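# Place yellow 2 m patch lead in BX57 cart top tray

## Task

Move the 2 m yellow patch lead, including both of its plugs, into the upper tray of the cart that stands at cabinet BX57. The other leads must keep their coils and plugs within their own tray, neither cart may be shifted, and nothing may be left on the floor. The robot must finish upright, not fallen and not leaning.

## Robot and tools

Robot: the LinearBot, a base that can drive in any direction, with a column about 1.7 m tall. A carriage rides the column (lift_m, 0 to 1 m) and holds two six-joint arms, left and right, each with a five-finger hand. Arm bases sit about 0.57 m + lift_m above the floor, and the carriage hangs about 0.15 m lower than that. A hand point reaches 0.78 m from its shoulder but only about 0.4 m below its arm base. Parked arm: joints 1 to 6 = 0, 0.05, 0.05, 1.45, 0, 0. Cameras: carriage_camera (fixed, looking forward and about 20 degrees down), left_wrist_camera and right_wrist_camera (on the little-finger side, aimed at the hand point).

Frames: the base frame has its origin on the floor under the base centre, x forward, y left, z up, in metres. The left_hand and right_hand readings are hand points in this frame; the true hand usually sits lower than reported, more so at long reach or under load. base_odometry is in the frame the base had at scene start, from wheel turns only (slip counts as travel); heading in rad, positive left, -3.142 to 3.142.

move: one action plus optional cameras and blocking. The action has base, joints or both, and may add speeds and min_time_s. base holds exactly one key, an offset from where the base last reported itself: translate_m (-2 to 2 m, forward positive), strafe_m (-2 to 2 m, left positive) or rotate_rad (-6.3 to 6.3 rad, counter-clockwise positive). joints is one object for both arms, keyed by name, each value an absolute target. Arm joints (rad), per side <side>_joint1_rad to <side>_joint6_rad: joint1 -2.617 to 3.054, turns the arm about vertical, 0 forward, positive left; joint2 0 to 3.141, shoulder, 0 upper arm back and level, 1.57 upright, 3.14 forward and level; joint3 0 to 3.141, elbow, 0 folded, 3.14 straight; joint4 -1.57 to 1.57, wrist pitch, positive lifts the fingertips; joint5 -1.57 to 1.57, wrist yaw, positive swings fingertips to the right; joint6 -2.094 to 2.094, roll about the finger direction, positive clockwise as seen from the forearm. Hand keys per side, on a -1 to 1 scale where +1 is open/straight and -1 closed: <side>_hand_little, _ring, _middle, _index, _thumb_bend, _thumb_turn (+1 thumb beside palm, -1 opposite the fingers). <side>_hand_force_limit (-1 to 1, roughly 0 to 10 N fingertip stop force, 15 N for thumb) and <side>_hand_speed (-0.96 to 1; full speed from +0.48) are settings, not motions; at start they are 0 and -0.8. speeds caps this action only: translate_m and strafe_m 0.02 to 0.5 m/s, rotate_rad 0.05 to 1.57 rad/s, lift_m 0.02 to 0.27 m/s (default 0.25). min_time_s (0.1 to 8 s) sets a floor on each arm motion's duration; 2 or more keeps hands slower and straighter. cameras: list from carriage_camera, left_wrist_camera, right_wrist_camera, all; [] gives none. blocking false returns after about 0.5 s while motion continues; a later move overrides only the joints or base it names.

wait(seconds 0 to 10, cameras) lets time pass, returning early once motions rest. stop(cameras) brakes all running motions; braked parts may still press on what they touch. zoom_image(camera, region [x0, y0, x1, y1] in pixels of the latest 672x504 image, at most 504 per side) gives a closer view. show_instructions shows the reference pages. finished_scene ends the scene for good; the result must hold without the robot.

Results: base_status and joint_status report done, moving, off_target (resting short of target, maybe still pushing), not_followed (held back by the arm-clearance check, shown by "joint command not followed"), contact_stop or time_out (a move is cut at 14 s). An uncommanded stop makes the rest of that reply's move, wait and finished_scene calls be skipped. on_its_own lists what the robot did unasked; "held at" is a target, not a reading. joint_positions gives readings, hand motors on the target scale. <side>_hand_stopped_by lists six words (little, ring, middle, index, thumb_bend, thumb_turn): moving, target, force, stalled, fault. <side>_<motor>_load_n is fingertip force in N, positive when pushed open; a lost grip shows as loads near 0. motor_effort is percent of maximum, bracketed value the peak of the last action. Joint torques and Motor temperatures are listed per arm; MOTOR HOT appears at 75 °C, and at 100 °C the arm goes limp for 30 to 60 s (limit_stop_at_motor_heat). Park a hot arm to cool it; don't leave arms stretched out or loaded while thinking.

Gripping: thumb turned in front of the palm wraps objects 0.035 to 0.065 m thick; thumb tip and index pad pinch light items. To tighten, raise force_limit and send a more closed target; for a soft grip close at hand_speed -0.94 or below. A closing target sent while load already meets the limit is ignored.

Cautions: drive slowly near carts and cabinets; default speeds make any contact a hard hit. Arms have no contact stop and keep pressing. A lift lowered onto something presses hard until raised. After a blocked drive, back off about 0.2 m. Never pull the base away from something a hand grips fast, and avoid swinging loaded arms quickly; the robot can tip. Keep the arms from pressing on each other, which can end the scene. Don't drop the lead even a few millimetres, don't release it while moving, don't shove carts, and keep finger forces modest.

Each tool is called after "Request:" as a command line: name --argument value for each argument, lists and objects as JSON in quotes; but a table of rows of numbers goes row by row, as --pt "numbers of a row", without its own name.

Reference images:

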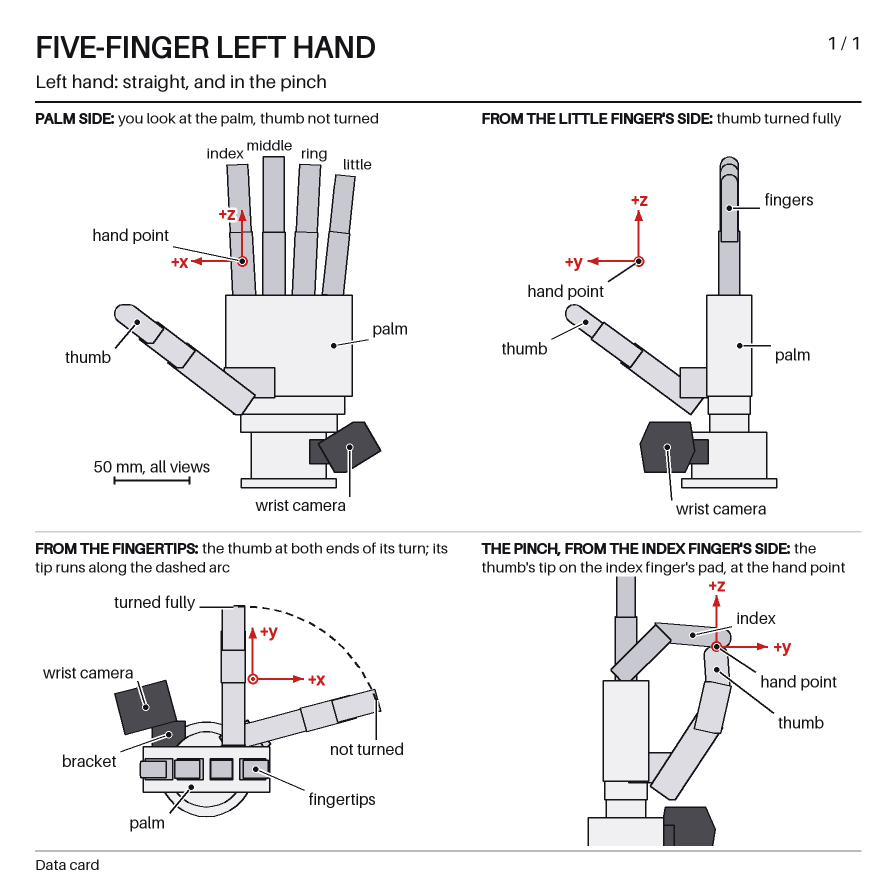

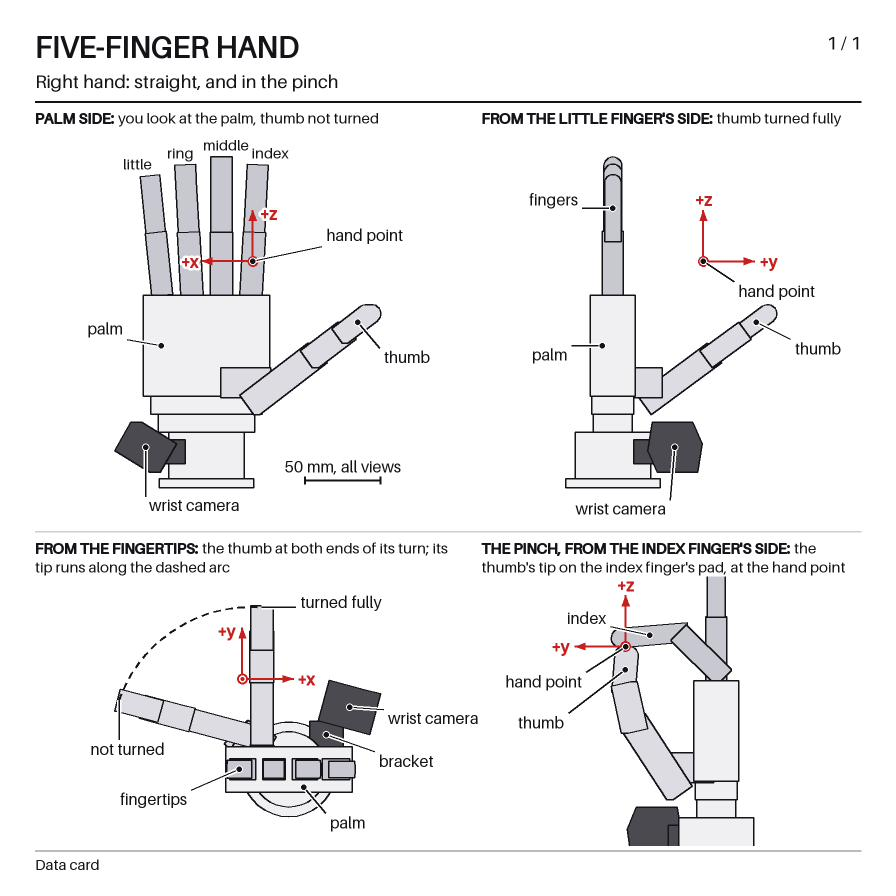

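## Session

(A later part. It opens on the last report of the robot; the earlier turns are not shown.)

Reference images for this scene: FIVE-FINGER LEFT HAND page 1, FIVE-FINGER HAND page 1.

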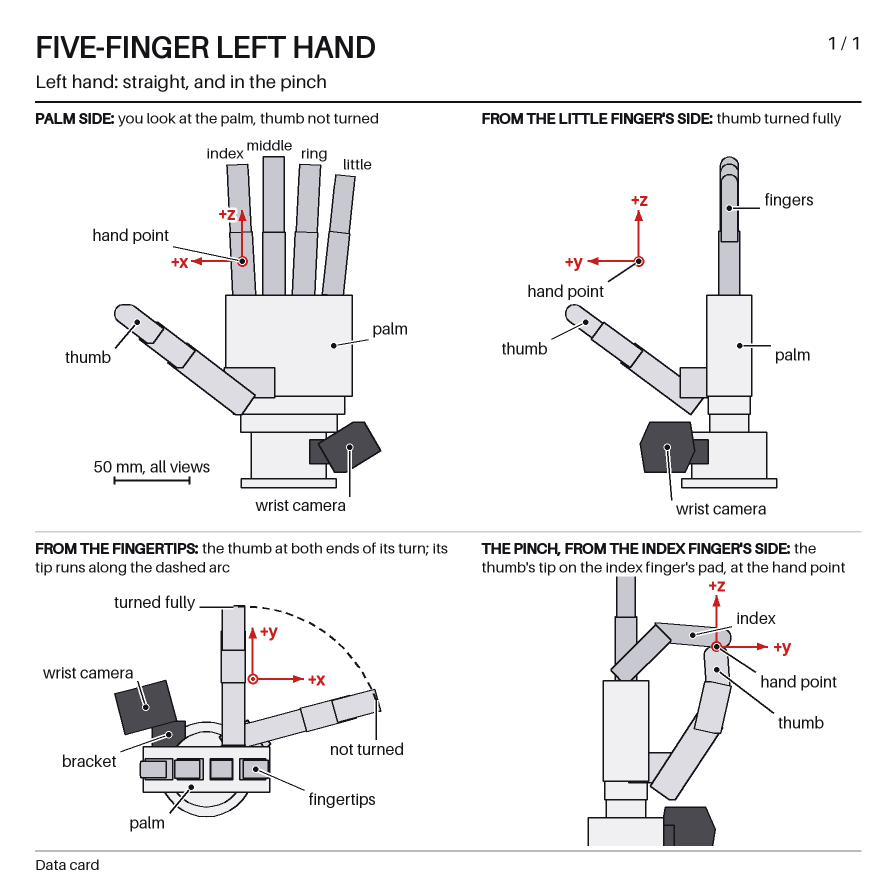

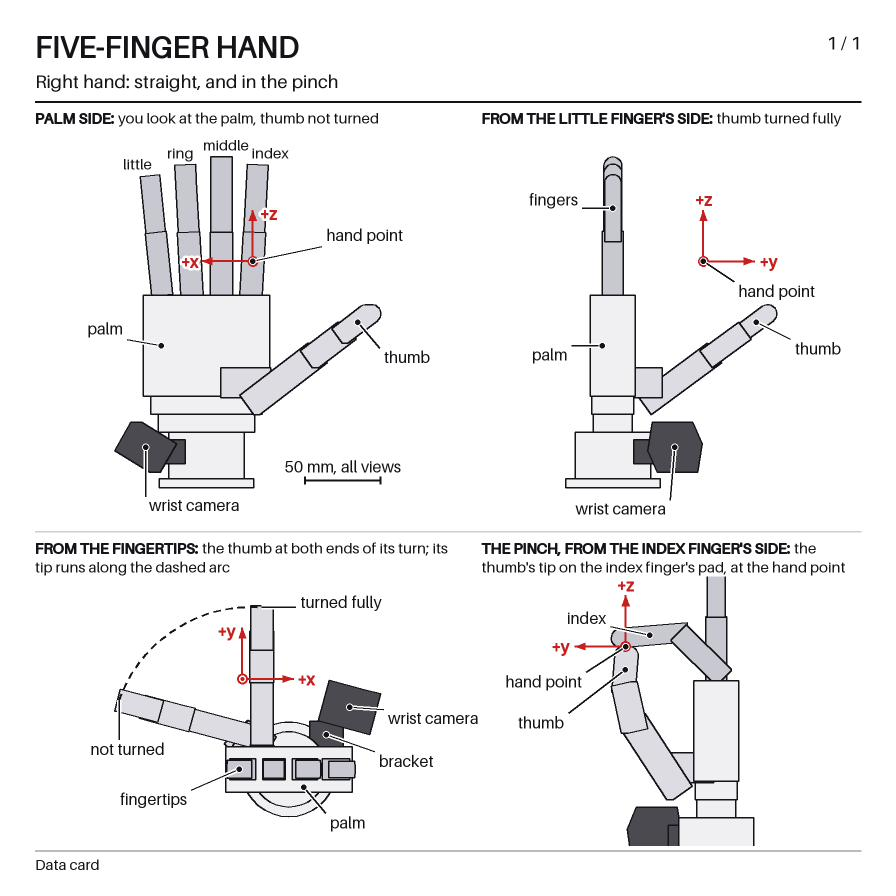

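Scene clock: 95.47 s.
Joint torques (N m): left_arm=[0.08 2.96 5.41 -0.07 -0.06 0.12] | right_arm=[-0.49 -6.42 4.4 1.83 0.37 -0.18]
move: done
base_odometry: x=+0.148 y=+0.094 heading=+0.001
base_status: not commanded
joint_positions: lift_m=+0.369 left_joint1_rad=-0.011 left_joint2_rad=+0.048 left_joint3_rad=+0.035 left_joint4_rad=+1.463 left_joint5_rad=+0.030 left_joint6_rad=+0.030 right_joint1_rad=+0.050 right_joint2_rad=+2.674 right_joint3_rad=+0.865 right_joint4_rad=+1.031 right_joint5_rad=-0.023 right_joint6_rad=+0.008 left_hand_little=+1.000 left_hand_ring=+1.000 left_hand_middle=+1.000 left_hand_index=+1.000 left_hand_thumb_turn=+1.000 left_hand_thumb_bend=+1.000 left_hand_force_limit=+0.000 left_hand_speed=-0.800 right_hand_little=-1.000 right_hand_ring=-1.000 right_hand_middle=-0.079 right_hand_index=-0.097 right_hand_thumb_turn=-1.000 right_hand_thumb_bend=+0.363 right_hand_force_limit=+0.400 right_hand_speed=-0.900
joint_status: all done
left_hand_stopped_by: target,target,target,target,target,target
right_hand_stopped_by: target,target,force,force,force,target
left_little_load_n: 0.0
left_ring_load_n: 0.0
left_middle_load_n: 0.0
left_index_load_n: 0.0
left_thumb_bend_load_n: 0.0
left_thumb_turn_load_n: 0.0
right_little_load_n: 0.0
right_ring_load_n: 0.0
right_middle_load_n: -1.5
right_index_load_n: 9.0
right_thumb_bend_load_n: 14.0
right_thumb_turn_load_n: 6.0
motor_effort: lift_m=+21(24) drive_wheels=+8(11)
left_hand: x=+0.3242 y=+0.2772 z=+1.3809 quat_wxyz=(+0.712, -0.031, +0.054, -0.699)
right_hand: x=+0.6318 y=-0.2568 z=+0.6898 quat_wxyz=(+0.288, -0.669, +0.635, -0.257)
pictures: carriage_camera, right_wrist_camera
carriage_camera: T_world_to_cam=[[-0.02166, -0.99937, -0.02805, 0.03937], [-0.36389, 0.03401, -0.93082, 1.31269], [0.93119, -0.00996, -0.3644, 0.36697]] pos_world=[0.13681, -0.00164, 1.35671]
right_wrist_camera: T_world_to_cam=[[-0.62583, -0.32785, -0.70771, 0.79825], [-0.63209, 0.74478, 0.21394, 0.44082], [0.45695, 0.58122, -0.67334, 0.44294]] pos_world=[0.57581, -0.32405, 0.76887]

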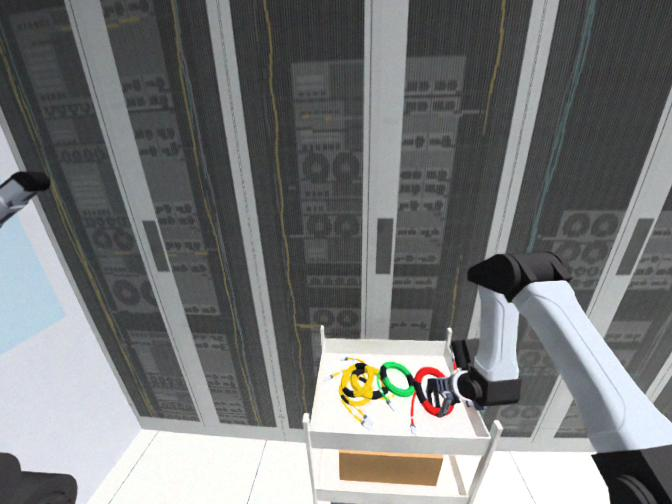

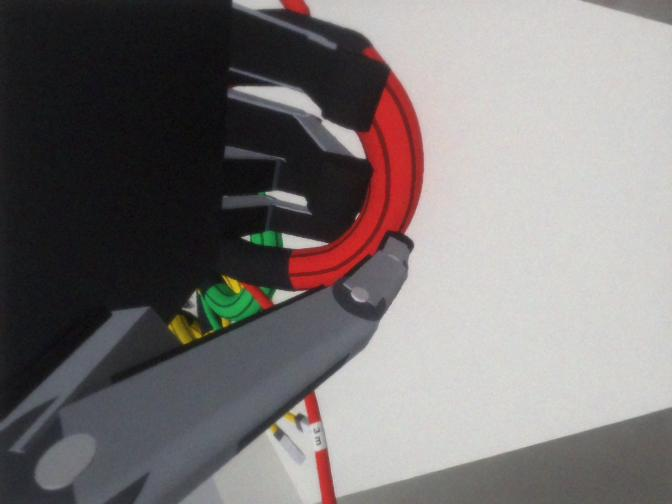

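Request:
move --joints '{"lift_m":0.42}' --speeds '{"lift_m":0.06}'

Request:
move --base '{"strafe_m":-0.06}' --joints '{"right_joint1_rad":0.20}' --speeds '{"strafe_m":0.06}' --min_time_s 1.5 --cameras '["carriage_camera","right_wrist_camera"]'

Request:
zoom_image --camera "carriage_camera" --region '[350, 320, 500, 470]'

Scene clock: 97.13 s.
Joint torques (N m): left_arm=[0.08 3.03 5.37 -0.07 -0.06 0.12] | right_arm=[-0.46 -7.91 2.93 2.06 0.25 -0.18]
move: done
base_odometry: x=+0.148 y=+0.094 heading=+0.001
base_status: not commanded
joint_positions: lift_m=+0.420 left_joint1_rad=-0.011 left_joint2_rad=+0.048 left_joint3_rad=+0.035 left_joint4_rad=+1.463 left_joint5_rad=+0.030 left_joint6_rad=+0.030 right_joint1_rad=+0.050 right_joint2_rad=+2.689 right_joint3_rad=+0.880 right_joint4_rad=+1.011 right_joint5_rad=-0.008 right_joint6_rad=+0.008 left_hand_little=+1.000 left_hand_ring=+1.000 left_hand_middle=+1.000 left_hand_index=+1.000 left_hand_thumb_turn=+1.000 left_hand_thumb_bend=+1.000 left_hand_force_limit=+0.000 left_hand_speed=-0.800 right_hand_little=-1.000 right_hand_ring=-1.000 right_hand_middle=-0.078 right_hand_index=-0.097 right_hand_thumb_turn=-1.000 right_hand_thumb_bend=+0.363 right_hand_force_limit=+0.400 right_hand_speed=-0.900
joint_status: all done
left_hand_stopped_by: target,target,target,target,target,target
right_hand_stopped_by: target,target,force,force,force,target
left_little_load_n: 0.0
left_ring_load_n: 0.0
left_middle_load_n: 0.0
left_index_load_n: 0.0
left_thumb_bend_load_n: 0.0
left_thumb_turn_load_n: 0.0
right_little_load_n: 0.0
right_ring_load_n: 0.0
right_middle_load_n: 7.5
right_index_load_n: 7.5
right_thumb_bend_load_n: 11.5
right_thumb_turn_load_n: 0.0
motor_effort: lift_m=+32(39) drive_wheels=+5(10)
left_hand: x=+0.3242 y=+0.2772 z=+1.4320 quat_wxyz=(+0.712, -0.031, +0.054, -0.699)
right_hand: x=+0.6294 y=-0.2599 z=+0.7340 quat_wxyz=(+0.277, -0.670, +0.640, -0.256)
pictures: none

Scene clock: 98.93 s.
Joint torques (N m): left_arm=[0.09 3.08 5.39 -0.04 -0.06 0.12] | right_arm=[-0.02 -7.97 2.88 2.04 0.21 -0.18]
move: done
base_odometry: x=+0.148 y=+0.034 heading=+0.001
base_status: done
joint_positions: lift_m=+0.420 left_joint1_rad=-0.011 left_joint2_rad=+0.048 left_joint3_rad=+0.035 left_joint4_rad=+1.463 left_joint5_rad=+0.030 left_joint6_rad=+0.030 right_joint1_rad=+0.197 right_joint2_rad=+2.689 right_joint3_rad=+0.880 right_joint4_rad=+1.009 right_joint5_rad=-0.004 right_joint6_rad=+0.008 left_hand_little=+1.000 left_hand_ring=+1.000 left_hand_middle=+1.000 left_hand_index=+1.000 left_hand_thumb_turn=+1.000 left_hand_thumb_bend=+1.000 left_hand_force_limit=+0.000 left_hand_speed=-0.800 right_hand_little=-1.000 right_hand_ring=-1.000 right_hand_middle=-0.078 right_hand_index=-0.097 right_hand_thumb_turn=-1.000 right_hand_thumb_bend=+0.363 right_hand_force_limit=+0.400 right_hand_speed=-0.900
joint_status: all done
left_hand_stopped_by: target,target,target,target,target,target
right_hand_stopped_by: target,target,force,force,force,target
left_little_load_n: -0.5
left_ring_load_n: 0.0
left_middle_load_n: 0.0
left_index_load_n: 0.0
left_thumb_bend_load_n: 0.0
left_thumb_turn_load_n: 0.0
right_little_load_n: 0.0
right_ring_load_n: 0.0
right_middle_load_n: 7.5
right_index_load_n: 7.5
right_thumb_bend_load_n: 11.5
right_thumb_turn_load_n: 0.0
motor_effort: lift_m=+32(32) drive_wheels=-1(16)
left_hand: x=+0.3242 y=+0.2772 z=+1.4320 quat_wxyz=(+0.712, -0.031, +0.054, -0.699)
right_hand: x=+0.6174 y=-0.2027 z=+0.7338 quat_wxyz=(+0.293, -0.715, +0.590, -0.236)
carriage_camera: T_world_to_cam=[[-0.02166, -0.99937, -0.02805, 0.04081], [-0.36389, 0.03401, -0.93082, 1.36026], [0.93119, -0.00996, -0.3644, 0.38559]] pos_world=[0.13681, -0.00164, 1.40781]
right_wrist_camera: T_world_to_cam=[[-0.5895, -0.42036, -0.68977, 0.78379], [-0.72162, 0.65778, 0.21586, 0.4182], [0.36298, 0.625, -0.6911, 0.52762]] pos_world=[0.57231, -0.27537, 0.815]

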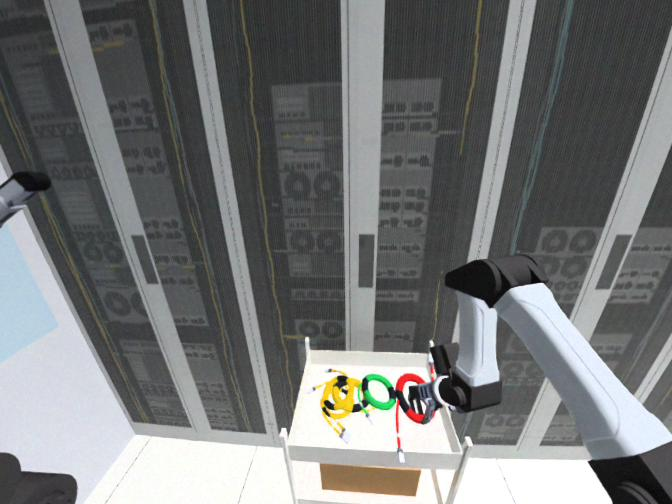

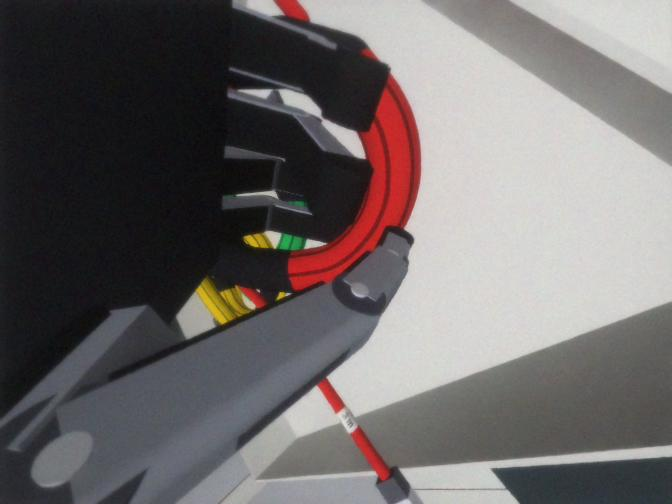

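Scaled by 3.360 from the camera's image (finer frame: 960x720).

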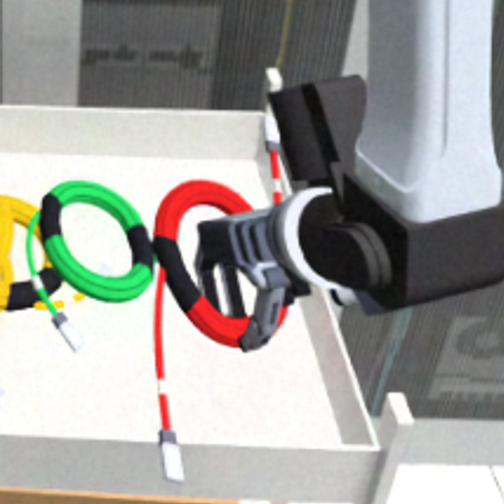

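Request:
move --joints '{"lift_m":0.46}' --speeds '{"lift_m":0.1}'

Request:
move --base '{"strafe_m":0.092}' --joints '{"right_joint1_rad":0.045}' --speeds '{"strafe_m":0.08}' --min_time_s 1.5

Request:
move --joints '{"lift_m":0.40}' --speeds '{"lift_m":0.06}' --cameras '["carriage_camera","right_wrist_camera"]'

Request:
zoom_image --camera "carriage_camera" --region '[350, 320, 500, 470]'

Scene clock: 100.20 s.
Joint torques (N m): left_arm=[0.08 3.03 5.31 -0.06 -0.06 0.11] | right_arm=[-0.08 -8.49 2.59 2.1 0.21 -0.18]
move: done
base_odometry: x=+0.148 y=+0.034 heading=+0.001
base_status: not commanded
joint_positions: lift_m=+0.460 left_joint1_rad=-0.011 left_joint2_rad=+0.048 left_joint3_rad=+0.035 left_joint4_rad=+1.464 left_joint5_rad=+0.030 left_joint6_rad=+0.030 right_joint1_rad=+0.197 right_joint2_rad=+2.696 right_joint3_rad=+0.882 right_joint4_rad=+1.002 right_joint5_rad=-0.004 right_joint6_rad=+0.008 left_hand_little=+1.000 left_hand_ring=+1.000 left_hand_middle=+1.000 left_hand_index=+1.000 left_hand_thumb_turn=+1.000 left_hand_thumb_bend=+1.000 left_hand_force_limit=+0.000 left_hand_speed=-0.800 right_hand_little=-1.000 right_hand_ring=-1.000 right_hand_middle=-0.078 right_hand_index=-0.097 right_hand_thumb_turn=-1.000 right_hand_thumb_bend=+0.363 right_hand_force_limit=+0.400 right_hand_speed=-0.900
joint_status: all done
left_hand_stopped_by: target,target,target,target,target,target
right_hand_stopped_by: target,target,force,force,force,target
left_little_load_n: 0.0
left_ring_load_n: 0.0
left_middle_load_n: 0.0
left_index_load_n: 0.0
left_thumb_bend_load_n: 0.5
left_thumb_turn_load_n: 0.0
right_little_load_n: 0.0
right_ring_load_n: 0.0
right_middle_load_n: 7.5
right_index_load_n: 7.5
right_thumb_bend_load_n: 11.5
right_thumb_turn_load_n: 0.0
motor_effort: lift_m=+32(42) drive_wheels=+6(6)
left_hand: x=+0.3241 y=+0.2772 z=+1.4720 quat_wxyz=(+0.712, -0.031, +0.054, -0.699)
right_hand: x=+0.6140 y=-0.2034 z=+0.7705 quat_wxyz=(+0.288, -0.716, +0.591, -0.232)
pictures: none

Scene clock: 102.00 s.
Joint torques (N m): left_arm=[0.06 3.08 5.33 -0.1 -0.06 0.11] | right_arm=[-0.55 -8.51 2.74 2.09 0.19 -0.19]
move: done
base_odometry: x=+0.148 y=+0.126 heading=+0.001
base_status: done
joint_positions: lift_m=+0.460 left_joint1_rad=-0.011 left_joint2_rad=+0.048 left_joint3_rad=+0.035 left_joint4_rad=+1.464 left_joint5_rad=+0.030 left_joint6_rad=+0.030 right_joint1_rad=+0.048 right_joint2_rad=+2.696 right_joint3_rad=+0.882 right_joint4_rad=+1.001 right_joint5_rad=-0.002 right_joint6_rad=+0.008 left_hand_little=+1.000 left_hand_ring=+1.000 left_hand_middle=+1.000 left_hand_index=+1.000 left_hand_thumb_turn=+1.000 left_hand_thumb_bend=+1.000 left_hand_force_limit=+0.000 left_hand_speed=-0.800 right_hand_little=-1.000 right_hand_ring=-1.000 right_hand_middle=-0.078 right_hand_index=-0.097 right_hand_thumb_turn=-1.000 right_hand_thumb_bend=+0.363 right_hand_force_limit=+0.400 right_hand_speed=-0.900
joint_status: all done
left_hand_stopped_by: target,target,target,target,target,target
right_hand_stopped_by: target,target,force,force,force,target
left_little_load_n: 0.0
left_ring_load_n: 0.0
left_middle_load_n: 0.0
left_index_load_n: 0.0
left_thumb_bend_load_n: 0.0
left_thumb_turn_load_n: 0.0
right_little_load_n: 0.0
right_ring_load_n: 0.0
right_middle_load_n: 8.0
right_index_load_n: 7.5
right_thumb_bend_load_n: 11.5
right_thumb_turn_load_n: 0.0
motor_effort: lift_m=+32(32) drive_wheels=-2(15)
left_hand: x=+0.3241 y=+0.2772 z=+1.4720 quat_wxyz=(+0.712, -0.031, +0.054, -0.699)
right_hand: x=+0.6260 y=-0.2622 z=+0.7704 quat_wxyz=(+0.270, -0.670, +0.643, -0.254)
pictures: none

Scene clock: 103.33 s.
Joint torques (N m): left_arm=[0.09 3.15 5.39 -0.05 -0.06 0.12] | right_arm=[-0.54 -8.59 2.41 2.14 0.17 -0.18]
move: done
base_odometry: x=+0.148 y=+0.126 heading=+0.001
base_status: not commanded
joint_positions: lift_m=+0.400 left_joint1_rad=-0.011 left_joint2_rad=+0.048 left_joint3_rad=+0.035 left_joint4_rad=+1.464 left_joint5_rad=+0.030 left_joint6_rad=+0.030 right_joint1_rad=+0.048 right_joint2_rad=+2.697 right_joint3_rad=+0.884 right_joint4_rad=+0.999 right_joint5_rad=-0.002 right_joint6_rad=+0.008 left_hand_little=+1.000 left_hand_ring=+1.000 left_hand_middle=+1.000 left_hand_index=+1.000 left_hand_thumb_turn=+1.000 left_hand_thumb_bend=+1.000 left_hand_force_limit=+0.000 left_hand_speed=-0.800 right_hand_little=-1.000 right_hand_ring=-1.000 right_hand_middle=-0.078 right_hand_index=-0.097 right_hand_thumb_turn=-1.000 right_hand_thumb_bend=+0.363 right_hand_force_limit=+0.400 right_hand_speed=-0.900
joint_status: all done
left_hand_stopped_by: target,target,target,target,target,target
right_hand_stopped_by: target,target,force,force,force,target
left_little_load_n: 0.0
left_ring_load_n: 0.0
left_middle_load_n: 0.0
left_index_load_n: 0.0
left_thumb_bend_load_n: 0.0
left_thumb_turn_load_n: 0.0
right_little_load_n: 0.0
right_ring_load_n: 0.0
right_middle_load_n: 7.5
right_index_load_n: 7.5
right_thumb_bend_load_n: 11.0
right_thumb_turn_load_n: 0.0
motor_effort: lift_m=+27(28) drive_wheels=+10(10)
left_hand: x=+0.3241 y=+0.2772 z=+1.4124 quat_wxyz=(+0.712, -0.031, +0.054, -0.699)
right_hand: x=+0.6258 y=-0.2622 z=+0.7103 quat_wxyz=(+0.269, -0.670, +0.643, -0.253)
carriage_camera: T_world_to_cam=[[-0.02166, -0.99937, -0.02805, 0.04026], [-0.36389, 0.03401, -0.93082, 1.34201], [0.93119, -0.00996, -0.3644, 0.37844]] pos_world=[0.13681, -0.00164, 1.38821]
right_wrist_camera: T_world_to_cam=[[-0.65586, -0.3286, -0.67961, 0.80592], [-0.61144, 0.75923, 0.22298, 0.42109], [0.44271, 0.56178, -0.69886, 0.48448]] pos_world=[0.57156, -0.32705, 0.7924]

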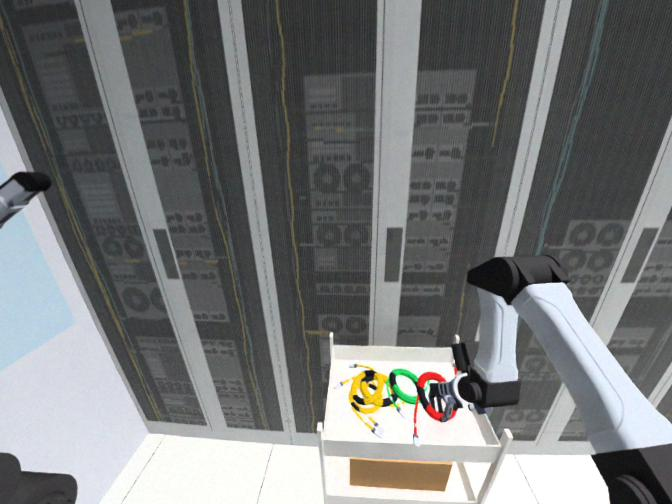

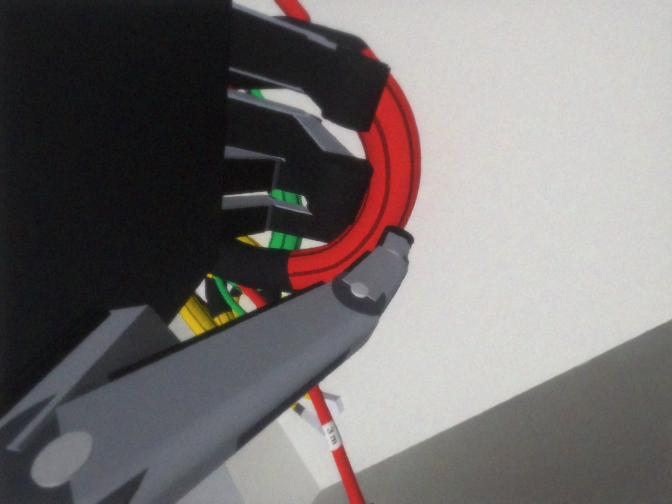

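Scaled by 3.360 from the camera's image (finer frame: 960x720).

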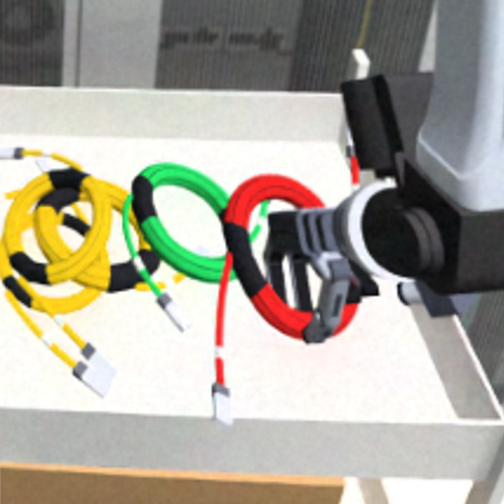

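Request:
move --joints '{"lift_m":0.38}' --speeds '{"lift_m":0.04}'

Request:
move --joints '{"lift_m":0.366}' --speeds '{"lift_m":0.03}' --cameras '["carriage_camera","right_wrist_camera"]'

Request:
zoom_image --camera "carriage_camera" --region '[350, 320, 500, 470]'

Scene clock: 104.33 s.
Joint torques (N m): left_arm=[0.09 3.14 5.37 -0.06 -0.06 0.12] | right_arm=[-0.59 -8.68 2.47 2.07 0.19 -0.18]
move: done
base_odometry: x=+0.148 y=+0.126 heading=+0.001
base_status: not commanded
joint_positions: lift_m=+0.380 left_joint1_rad=-0.011 left_joint2_rad=+0.048 left_joint3_rad=+0.035 left_joint4_rad=+1.464 left_joint5_rad=+0.030 left_joint6_rad=+0.030 right_joint1_rad=+0.048 right_joint2_rad=+2.697 right_joint3_rad=+0.884 right_joint4_rad=+1.005 right_joint5_rad=-0.002 right_joint6_rad=+0.008 left_hand_little=+1.000 left_hand_ring=+1.000 left_hand_middle=+1.000 left_hand_index=+1.000 left_hand_thumb_turn=+1.000 left_hand_thumb_bend=+1.000 left_hand_force_limit=+0.000 left_hand_speed=-0.800 right_hand_little=-1.000 right_hand_ring=-1.000 right_hand_middle=-0.078 right_hand_index=-0.097 right_hand_thumb_turn=-1.000 right_hand_thumb_bend=+0.363 right_hand_force_limit=+0.400 right_hand_speed=-0.900
joint_status: all done
left_hand_stopped_by: target,target,target,target,target,target
right_hand_stopped_by: target,target,force,force,force,target
left_little_load_n: 0.0
left_ring_load_n: 0.0
left_middle_load_n: 0.0
left_index_load_n: 0.0
left_thumb_bend_load_n: 0.0
left_thumb_turn_load_n: 0.0
right_little_load_n: 0.0
right_ring_load_n: 0.0
right_middle_load_n: 3.0
right_index_load_n: 7.5
right_thumb_bend_load_n: 12.5
right_thumb_turn_load_n: 2.5
motor_effort: lift_m=+24(26) drive_wheels=+5(8)
left_hand: x=+0.3241 y=+0.2772 z=+1.3926 quat_wxyz=(+0.712, -0.031, +0.054, -0.699)
right_hand: x=+0.6272 y=-0.2621 z=+0.6913 quat_wxyz=(+0.271, -0.670, +0.643, -0.255)
pictures: none

Scene clock: 105.10 s.
Joint torques (N m): left_arm=[0.09 2.97 5.41 -0.07 -0.06 0.12] | right_arm=[-0.59 -5.27 5.68 1.95 0.19 -0.18]
move: done
base_odometry: x=+0.148 y=+0.126 heading=+0.000
base_status: not commanded
joint_positions: lift_m=+0.367 left_joint1_rad=-0.011 left_joint2_rad=+0.048 left_joint3_rad=+0.035 left_joint4_rad=+1.464 left_joint5_rad=+0.030 left_joint6_rad=+0.030 right_joint1_rad=+0.048 right_joint2_rad=+2.662 right_joint3_rad=+0.853 right_joint4_rad=+1.020 right_joint5_rad=-0.003 right_joint6_rad=+0.008 left_hand_little=+1.000 left_hand_ring=+1.000 left_hand_middle=+1.000 left_hand_index=+1.000 left_hand_thumb_turn=+1.000 left_hand_thumb_bend=+1.000 left_hand_force_limit=+0.000 left_hand_speed=-0.800 right_hand_little=-1.000 right_hand_ring=-1.000 right_hand_middle=-0.079 right_hand_index=-0.097 right_hand_thumb_turn=-1.000 right_hand_thumb_bend=+0.363 right_hand_force_limit=+0.400 right_hand_speed=-0.900
joint_status: all done
left_hand_stopped_by: target,target,target,target,target,target
right_hand_stopped_by: target,target,force,force,force,target
left_little_load_n: 0.0
left_ring_load_n: 0.0
left_middle_load_n: 0.0
left_index_load_n: 0.0
left_thumb_bend_load_n: 0.0
left_thumb_turn_load_n: 0.0
right_little_load_n: -0.5
right_ring_load_n: 0.0
right_middle_load_n: -3.0
right_index_load_n: 7.5
right_thumb_bend_load_n: 15.0
right_thumb_turn_load_n: 5.5
motor_effort: lift_m=+19(22) drive_wheels=+12(12)
left_hand: x=+0.3241 y=+0.2772 z=+1.3790 quat_wxyz=(+0.712, -0.031, +0.054, -0.699)
right_hand: x=+0.6287 y=-0.2618 z=+0.6887 quat_wxyz=(+0.278, -0.667, +0.640, -0.261)
carriage_camera: T_world_to_cam=[[-0.02166, -0.99937, -0.02805, 0.03932], [-0.36389, 0.03401, -0.93082, 1.31092], [0.93119, -0.00996, -0.3644, 0.36627]] pos_world=[0.13681, -0.00164, 1.35481]
right_wrist_camera: T_world_to_cam=[[-0.63827, -0.32776, -0.69655, 0.79408], [-0.6175, 0.75829, 0.20902, 0.44062], [0.45968, 0.56353, -0.68639, 0.44914]] pos_world=[0.57246, -0.32695, 0.76931]

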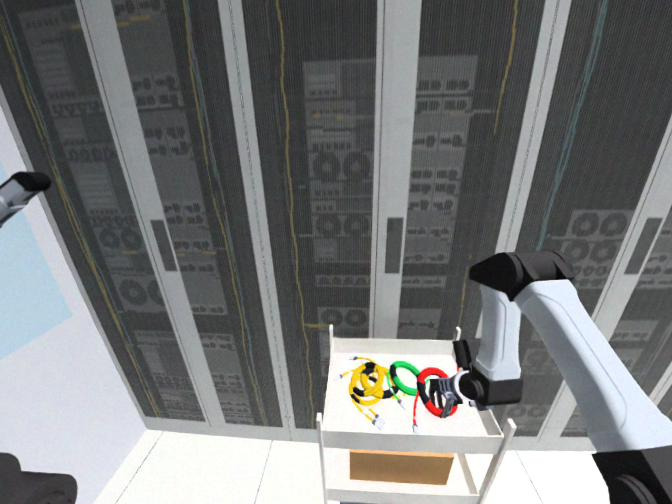

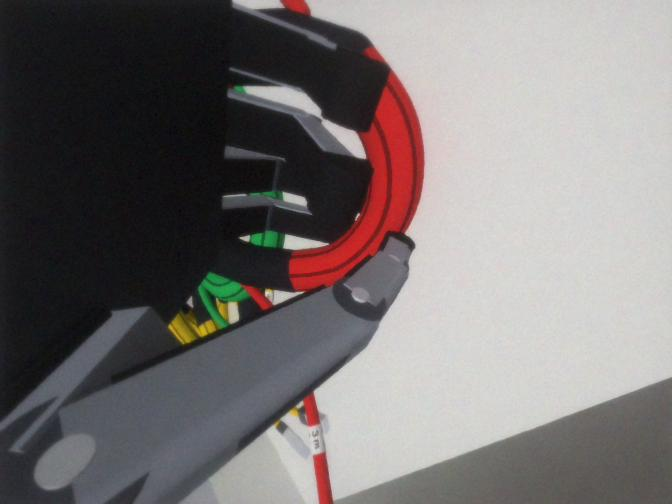

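Scaled by 3.360 from the camera's image (finer frame: 960x720).

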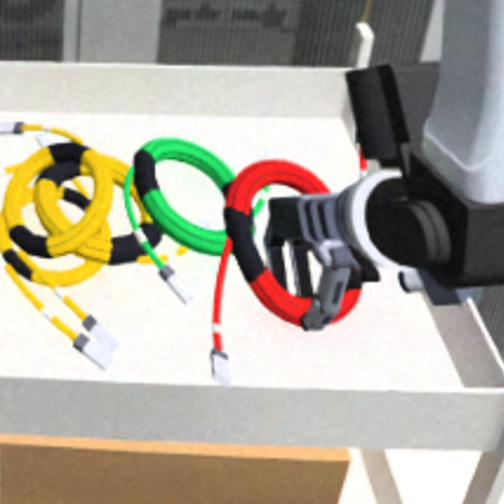

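Request:
move --joints '{"lift_m":0.376}' --speeds '{"lift_m":0.03}'

Request:
move --joints '{"right_hand_index":0.15,"right_hand_middle":0.15,"right_hand_thumb_bend":0.75,"right_hand_speed":-0.8}' --cameras '["carriage_camera","right_wrist_camera"]'

Scene clock: 105.87 s.
Joint torques (N m): left_arm=[0.09 3.18 5.14 -0.09 -0.06 0.11] | right_arm=[-0.58 -6.89 4.23 1.99 0.2 -0.18]
move: done
base_odometry: x=+0.148 y=+0.126 heading=+0.000
base_status: not commanded
joint_positions: lift_m=+0.376 left_joint1_rad=-0.011 left_joint2_rad=+0.048 left_joint3_rad=+0.035 left_joint4_rad=+1.464 left_joint5_rad=+0.030 left_joint6_rad=+0.030 right_joint1_rad=+0.048 right_joint2_rad=+2.679 right_joint3_rad=+0.866 right_joint4_rad=+1.014 right_joint5_rad=-0.003 right_joint6_rad=+0.008 left_hand_little=+1.000 left_hand_ring=+1.000 left_hand_middle=+1.000 left_hand_index=+1.000 left_hand_thumb_turn=+1.000 left_hand_thumb_bend=+1.000 left_hand_force_limit=+0.000 left_hand_speed=-0.800 right_hand_little=-1.000 right_hand_ring=-1.000 right_hand_middle=-0.078 right_hand_index=-0.097 right_hand_thumb_turn=-1.000 right_hand_thumb_bend=+0.363 right_hand_force_limit=+0.400 right_hand_speed=-0.900
joint_status: all done
left_hand_stopped_by: target,target,target,target,target,target
right_hand_stopped_by: target,target,force,force,force,target
left_little_load_n: 0.0
left_ring_load_n: -0.5
left_middle_load_n: 0.5
left_index_load_n: 0.0
left_thumb_bend_load_n: 0.0
left_thumb_turn_load_n: 0.0
right_little_load_n: 0.0
right_ring_load_n: 0.0
right_middle_load_n: 5.0
right_index_load_n: 8.5
right_thumb_bend_load_n: 11.5
right_thumb_turn_load_n: 2.0
motor_effort: lift_m=+32(35) drive_wheels=+7(11)
left_hand: x=+0.3240 y=+0.2772 z=+1.3880 quat_wxyz=(+0.712, -0.031, +0.054, -0.699)
right_hand: x=+0.6274 y=-0.2619 z=+0.6922 quat_wxyz=(+0.274, -0.669, +0.641, -0.258)
pictures: none

Scene clock: 107.70 s.
Joint torques (N m): left_arm=[0.08 3.08 5.27 -0.09 -0.06 0.12] | right_arm=[-0.44 -6.91 4.26 2 0.22 -0.18]
move: off_target
base_odometry: x=+0.148 y=+0.126 heading=+0.000
base_status: not commanded
joint_positions: lift_m=+0.376 left_joint1_rad=-0.011 left_joint2_rad=+0.048 left_joint3_rad=+0.035 left_joint4_rad=+1.464 left_joint5_rad=+0.030 left_joint6_rad=+0.030 right_joint1_rad=+0.047 right_joint2_rad=+2.679 right_joint3_rad=+0.866 right_joint4_rad=+1.013 right_joint5_rad=-0.005 right_joint6_rad=+0.008 left_hand_little=+1.000 left_hand_ring=+1.000 left_hand_middle=+1.000 left_hand_index=+1.000 left_hand_thumb_turn=+1.000 left_hand_thumb_bend=+1.000 left_hand_force_limit=+0.000 left_hand_speed=-0.800 right_hand_little=-1.000 right_hand_ring=-1.000 right_hand_middle=+0.004 right_hand_index=+0.148 right_hand_thumb_turn=-1.000 right_hand_thumb_bend=+0.750 right_hand_force_limit=+0.400 right_hand_speed=-0.800
joint_status: right_hand_middle off_target (ended at +0.004, target +0.150); the others done
left_hand_stopped_by: target,target,target,target,target,target
right_hand_stopped_by: target,target,stalled,target,target,target
left_little_load_n: 0.0
left_ring_load_n: 0.0
left_middle_load_n: 0.0
left_index_load_n: 0.0
left_thumb_bend_load_n: 0.0
left_thumb_turn_load_n: 0.0
right_little_load_n: 0.0
right_ring_load_n: 0.0
right_middle_load_n: -11.0
right_index_load_n: -6.5
right_thumb_bend_load_n: 0.0
right_thumb_turn_load_n: 0.0
motor_effort: lift_m=+32(33) drive_wheels=+6(12)
left_hand: x=+0.3240 y=+0.2772 z=+1.3881 quat_wxyz=(+0.712, -0.031, +0.054, -0.699)
right_hand: x=+0.6272 y=-0.2621 z=+0.6922 quat_wxyz=(+0.275, -0.668, +0.642, -0.257)
carriage_camera: T_world_to_cam=[[-0.02166, -0.99937, -0.02805, 0.03957], [-0.36389, 0.03401, -0.93082, 1.31939], [0.93119, -0.00996, -0.3644, 0.36959]] pos_world=[0.13681, -0.00164, 1.36391]
right_wrist_camera: T_world_to_cam=[[-0.64599, -0.32704, -0.68974, 0.79583], [-0.6152, 0.75798, 0.21679, 0.4322], [0.45191, 0.56437, -0.69084, 0.46056]] pos_world=[0.57186, -0.32725, 0.7734]

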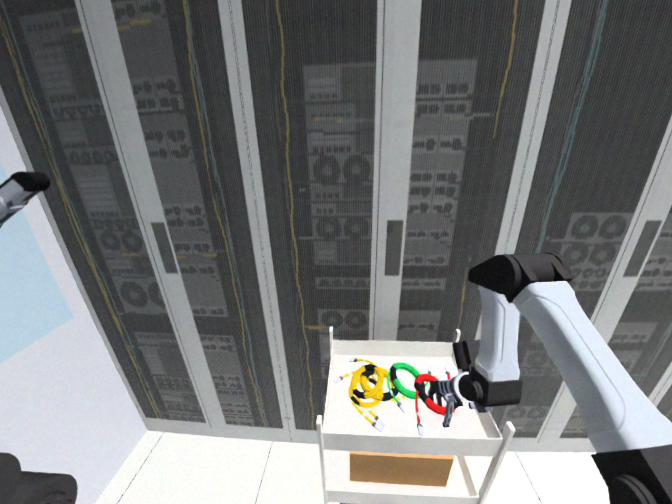

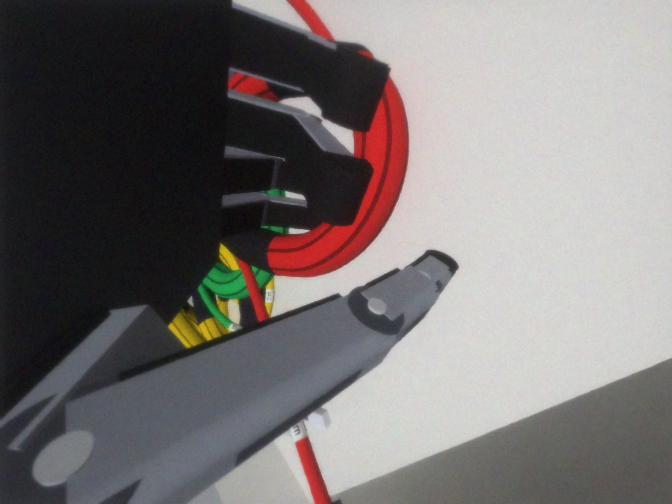

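Request:
move --joints '{"right_hand_index":0.03,"right_hand_middle":-0.05}'

Request:
move --joints '{"lift_m":0.41}' --speeds '{"lift_m":0.03}' --cameras '["carriage_camera","right_wrist_camera"]'

Scene clock: 108.53 s.
Joint torques (N m): left_arm=[0.09 3.12 5.38 -0.08 -0.06 0.12] | right_arm=[-0.44 -7.3 2.96 2.01 0.22 -0.18]
move: done
base_odometry: x=+0.148 y=+0.126 heading=+0.000
base_status: not commanded
joint_positions: lift_m=+0.376 left_joint1_rad=-0.011 left_joint2_rad=+0.048 left_joint3_rad=+0.035 left_joint4_rad=+1.464 left_joint5_rad=+0.030 left_joint6_rad=+0.030 right_joint1_rad=+0.047 right_joint2_rad=+2.683 right_joint3_rad=+0.880 right_joint4_rad=+1.015 right_joint5_rad=-0.005 right_joint6_rad=+0.008 left_hand_little=+1.000 left_hand_ring=+1.000 left_hand_middle=+1.000 left_hand_index=+1.000 left_hand_thumb_turn=+1.000 left_hand_thumb_bend=+1.000 left_hand_force_limit=+0.000 left_hand_speed=-0.800 right_hand_little=-1.000 right_hand_ring=-1.000 right_hand_middle=-0.050 right_hand_index=+0.030 right_hand_thumb_turn=-1.000 right_hand_thumb_bend=+0.750 right_hand_force_limit=+0.400 right_hand_speed=-0.800
joint_status: all done
left_hand_stopped_by: target,target,target,target,target,target
right_hand_stopped_by: target,target,target,target,target,target
left_little_load_n: 0.0
left_ring_load_n: 0.0
left_middle_load_n: 0.0
left_index_load_n: 0.0
left_thumb_bend_load_n: 0.0
left_thumb_turn_load_n: 0.0
right_little_load_n: 0.0
right_ring_load_n: 0.0
right_middle_load_n: 0.0
right_index_load_n: 0.5
right_thumb_bend_load_n: 0.0
right_thumb_turn_load_n: 0.0
motor_effort: lift_m=+32(32) drive_wheels=+8(10)
left_hand: x=+0.3240 y=+0.2772 z=+1.3881 quat_wxyz=(+0.712, -0.031, +0.054, -0.699)
right_hand: x=+0.6331 y=-0.2618 z=+0.6931 quat_wxyz=(+0.279, -0.667, +0.640, -0.261)
pictures: none

Scene clock: 109.97 s.
Joint torques (N m): left_arm=[0.09 2.96 5.3 -0.08 -0.1 0.12] | right_arm=[-0.42 -7.73 2.8 1.96 0.16 -0.17]
move: done
base_odometry: x=+0.148 y=+0.126 heading=+0.000
base_status: not commanded
joint_positions: lift_m=+0.410 left_joint1_rad=-0.011 left_joint2_rad=+0.048 left_joint3_rad=+0.035 left_joint4_rad=+1.464 left_joint5_rad=+0.030 left_joint6_rad=+0.030 right_joint1_rad=+0.046 right_joint2_rad=+2.686 right_joint3_rad=+0.883 right_joint4_rad=+1.017 right_joint5_rad=+0.001 right_joint6_rad=+0.008 left_hand_little=+1.000 left_hand_ring=+1.000 left_hand_middle=+1.000 left_hand_index=+1.000 left_hand_thumb_turn=+1.000 left_hand_thumb_bend=+1.000 left_hand_force_limit=+0.000 left_hand_speed=-0.800 right_hand_little=-1.000 right_hand_ring=-1.000 right_hand_middle=-0.050 right_hand_index=+0.030 right_hand_thumb_turn=-1.000 right_hand_thumb_bend=+0.750 right_hand_force_limit=+0.400 right_hand_speed=-0.800
joint_status: all done
left_hand_stopped_by: target,target,target,target,target,target
right_hand_stopped_by: target,target,target,target,target,target
left_little_load_n: 0.0
left_ring_load_n: -0.5
left_middle_load_n: 0.0
left_index_load_n: 0.0
left_thumb_bend_load_n: 0.0
left_thumb_turn_load_n: 0.0
right_little_load_n: 0.0
right_ring_load_n: 0.0
right_middle_load_n: 0.0
right_index_load_n: 0.0
right_thumb_bend_load_n: 0.0
right_thumb_turn_load_n: 0.0
motor_effort: lift_m=+33(38) drive_wheels=+7(11)
left_hand: x=+0.3240 y=+0.2772 z=+1.4220 quat_wxyz=(+0.712, -0.031, +0.054, -0.699)
right_hand: x=+0.6338 y=-0.2632 z=+0.7264 quat_wxyz=(+0.277, -0.666, +0.641, -0.263)
carriage_camera: T_world_to_cam=[[-0.02166, -0.99937, -0.02805, 0.04053], [-0.36389, 0.03401, -0.93082, 1.35095], [0.93119, -0.00996, -0.3644, 0.38194]] pos_world=[0.13681, -0.00164, 1.39781]
right_wrist_camera: T_world_to_cam=[[-0.63791, -0.32659, -0.69743, 0.8239], [-0.61439, 0.76185, 0.2052, 0.43863], [0.46432, 0.55939, -0.68665, 0.46955]] pos_world=[0.57704, -0.32776, 0.80702]

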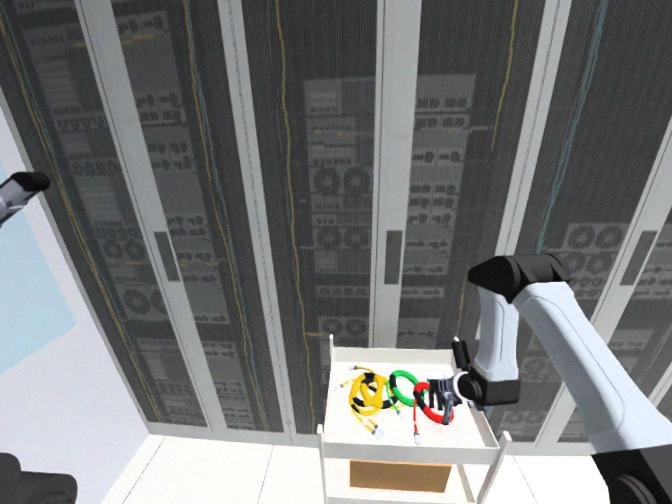

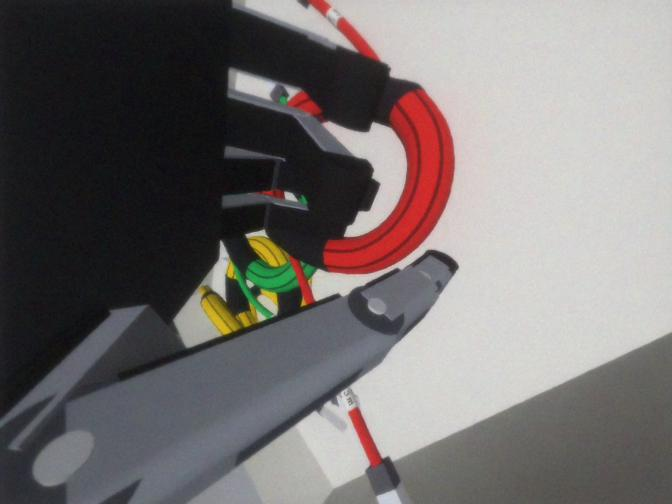

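Request:
move --joints '{"lift_m":0.45}' --speeds '{"lift_m":0.05}' --cameras '["carriage_camera","right_wrist_camera"]'

Request:
zoom_image --camera "carriage_camera" --region '[320, 330, 500, 470]'

Scene clock: 111.17 s.
Joint torques (N m): left_arm=[0.09 3.14 5.38 -0.06 -0.06 0.12] | right_arm=[-0.42 -7.97 2.55 1.97 0.15 -0.19]
move: done
base_odometry: x=+0.148 y=+0.126 heading=+0.000
base_status: not commanded
joint_positions: lift_m=+0.450 left_joint1_rad=-0.011 left_joint2_rad=+0.048 left_joint3_rad=+0.035 left_joint4_rad=+1.464 left_joint5_rad=+0.030 left_joint6_rad=+0.030 right_joint1_rad=+0.046 right_joint2_rad=+2.689 right_joint3_rad=+0.884 right_joint4_rad=+1.019 right_joint5_rad=+0.001 right_joint6_rad=+0.008 left_hand_little=+1.000 left_hand_ring=+1.000 left_hand_middle=+1.000 left_hand_index=+1.000 left_hand_thumb_turn=+1.000 left_hand_thumb_bend=+1.000 left_hand_force_limit=+0.000 left_hand_speed=-0.800 right_hand_little=-1.000 right_hand_ring=-1.000 right_hand_middle=-0.050 right_hand_index=+0.030 right_hand_thumb_turn=-1.000 right_hand_thumb_bend=+0.750 right_hand_force_limit=+0.400 right_hand_speed=-0.800
joint_status: all done
left_hand_stopped_by: target,target,target,target,target,target
right_hand_stopped_by: target,target,target,target,target,target
left_little_load_n: 0.0
left_ring_load_n: 0.0
left_middle_load_n: 0.0
left_index_load_n: 0.0
left_thumb_bend_load_n: 0.0
left_thumb_turn_load_n: 0.0
right_little_load_n: 0.0
right_ring_load_n: 0.0
right_middle_load_n: 0.0
right_index_load_n: 0.0
right_thumb_bend_load_n: 0.0
right_thumb_turn_load_n: 0.0
motor_effort: lift_m=+32(40) drive_wheels=+4(11)
left_hand: x=+0.3240 y=+0.2772 z=+1.4620 quat_wxyz=(+0.712, -0.031, +0.054, -0.699)
right_hand: x=+0.6336 y=-0.2632 z=+0.7655 quat_wxyz=(+0.277, -0.666, +0.641, -0.263)
carriage_camera: T_world_to_cam=[[-0.02166, -0.99937, -0.02805, 0.04165], [-0.36389, 0.03401, -0.93082, 1.38818], [0.93119, -0.00996, -0.3644, 0.39652]] pos_world=[0.13681, -0.00164, 1.43781]
right_wrist_camera: T_world_to_cam=[[-0.63821, -0.32663, -0.69714, 0.85102], [-0.61429, 0.76188, 0.20539, 0.43025], [0.46405, 0.55933, -0.68688, 0.49689]] pos_world=[0.57684, -0.32776, 0.84622]

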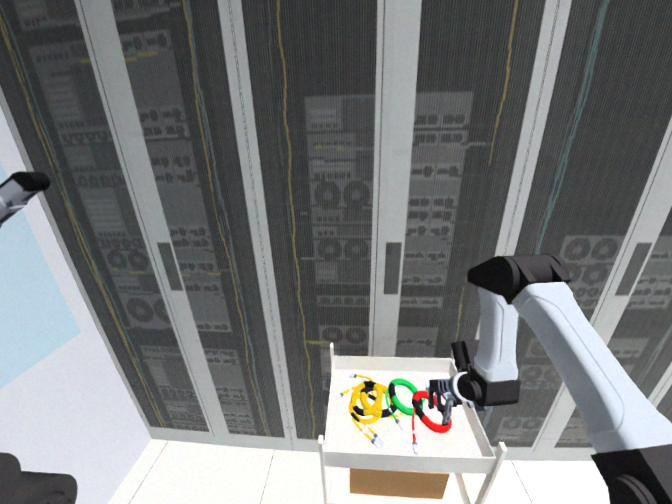

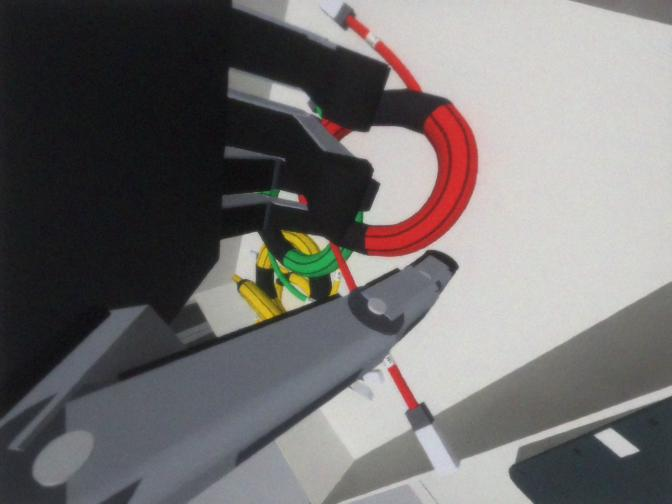

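Scaled by 2.800 from the camera's image (finer frame: 960x720).

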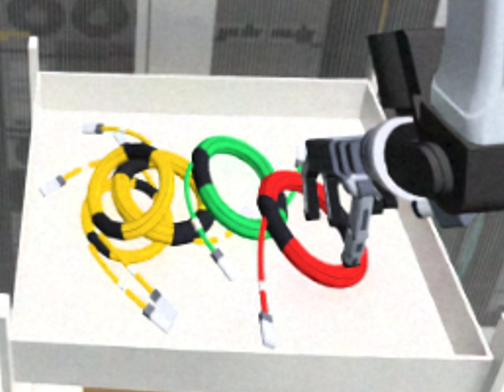

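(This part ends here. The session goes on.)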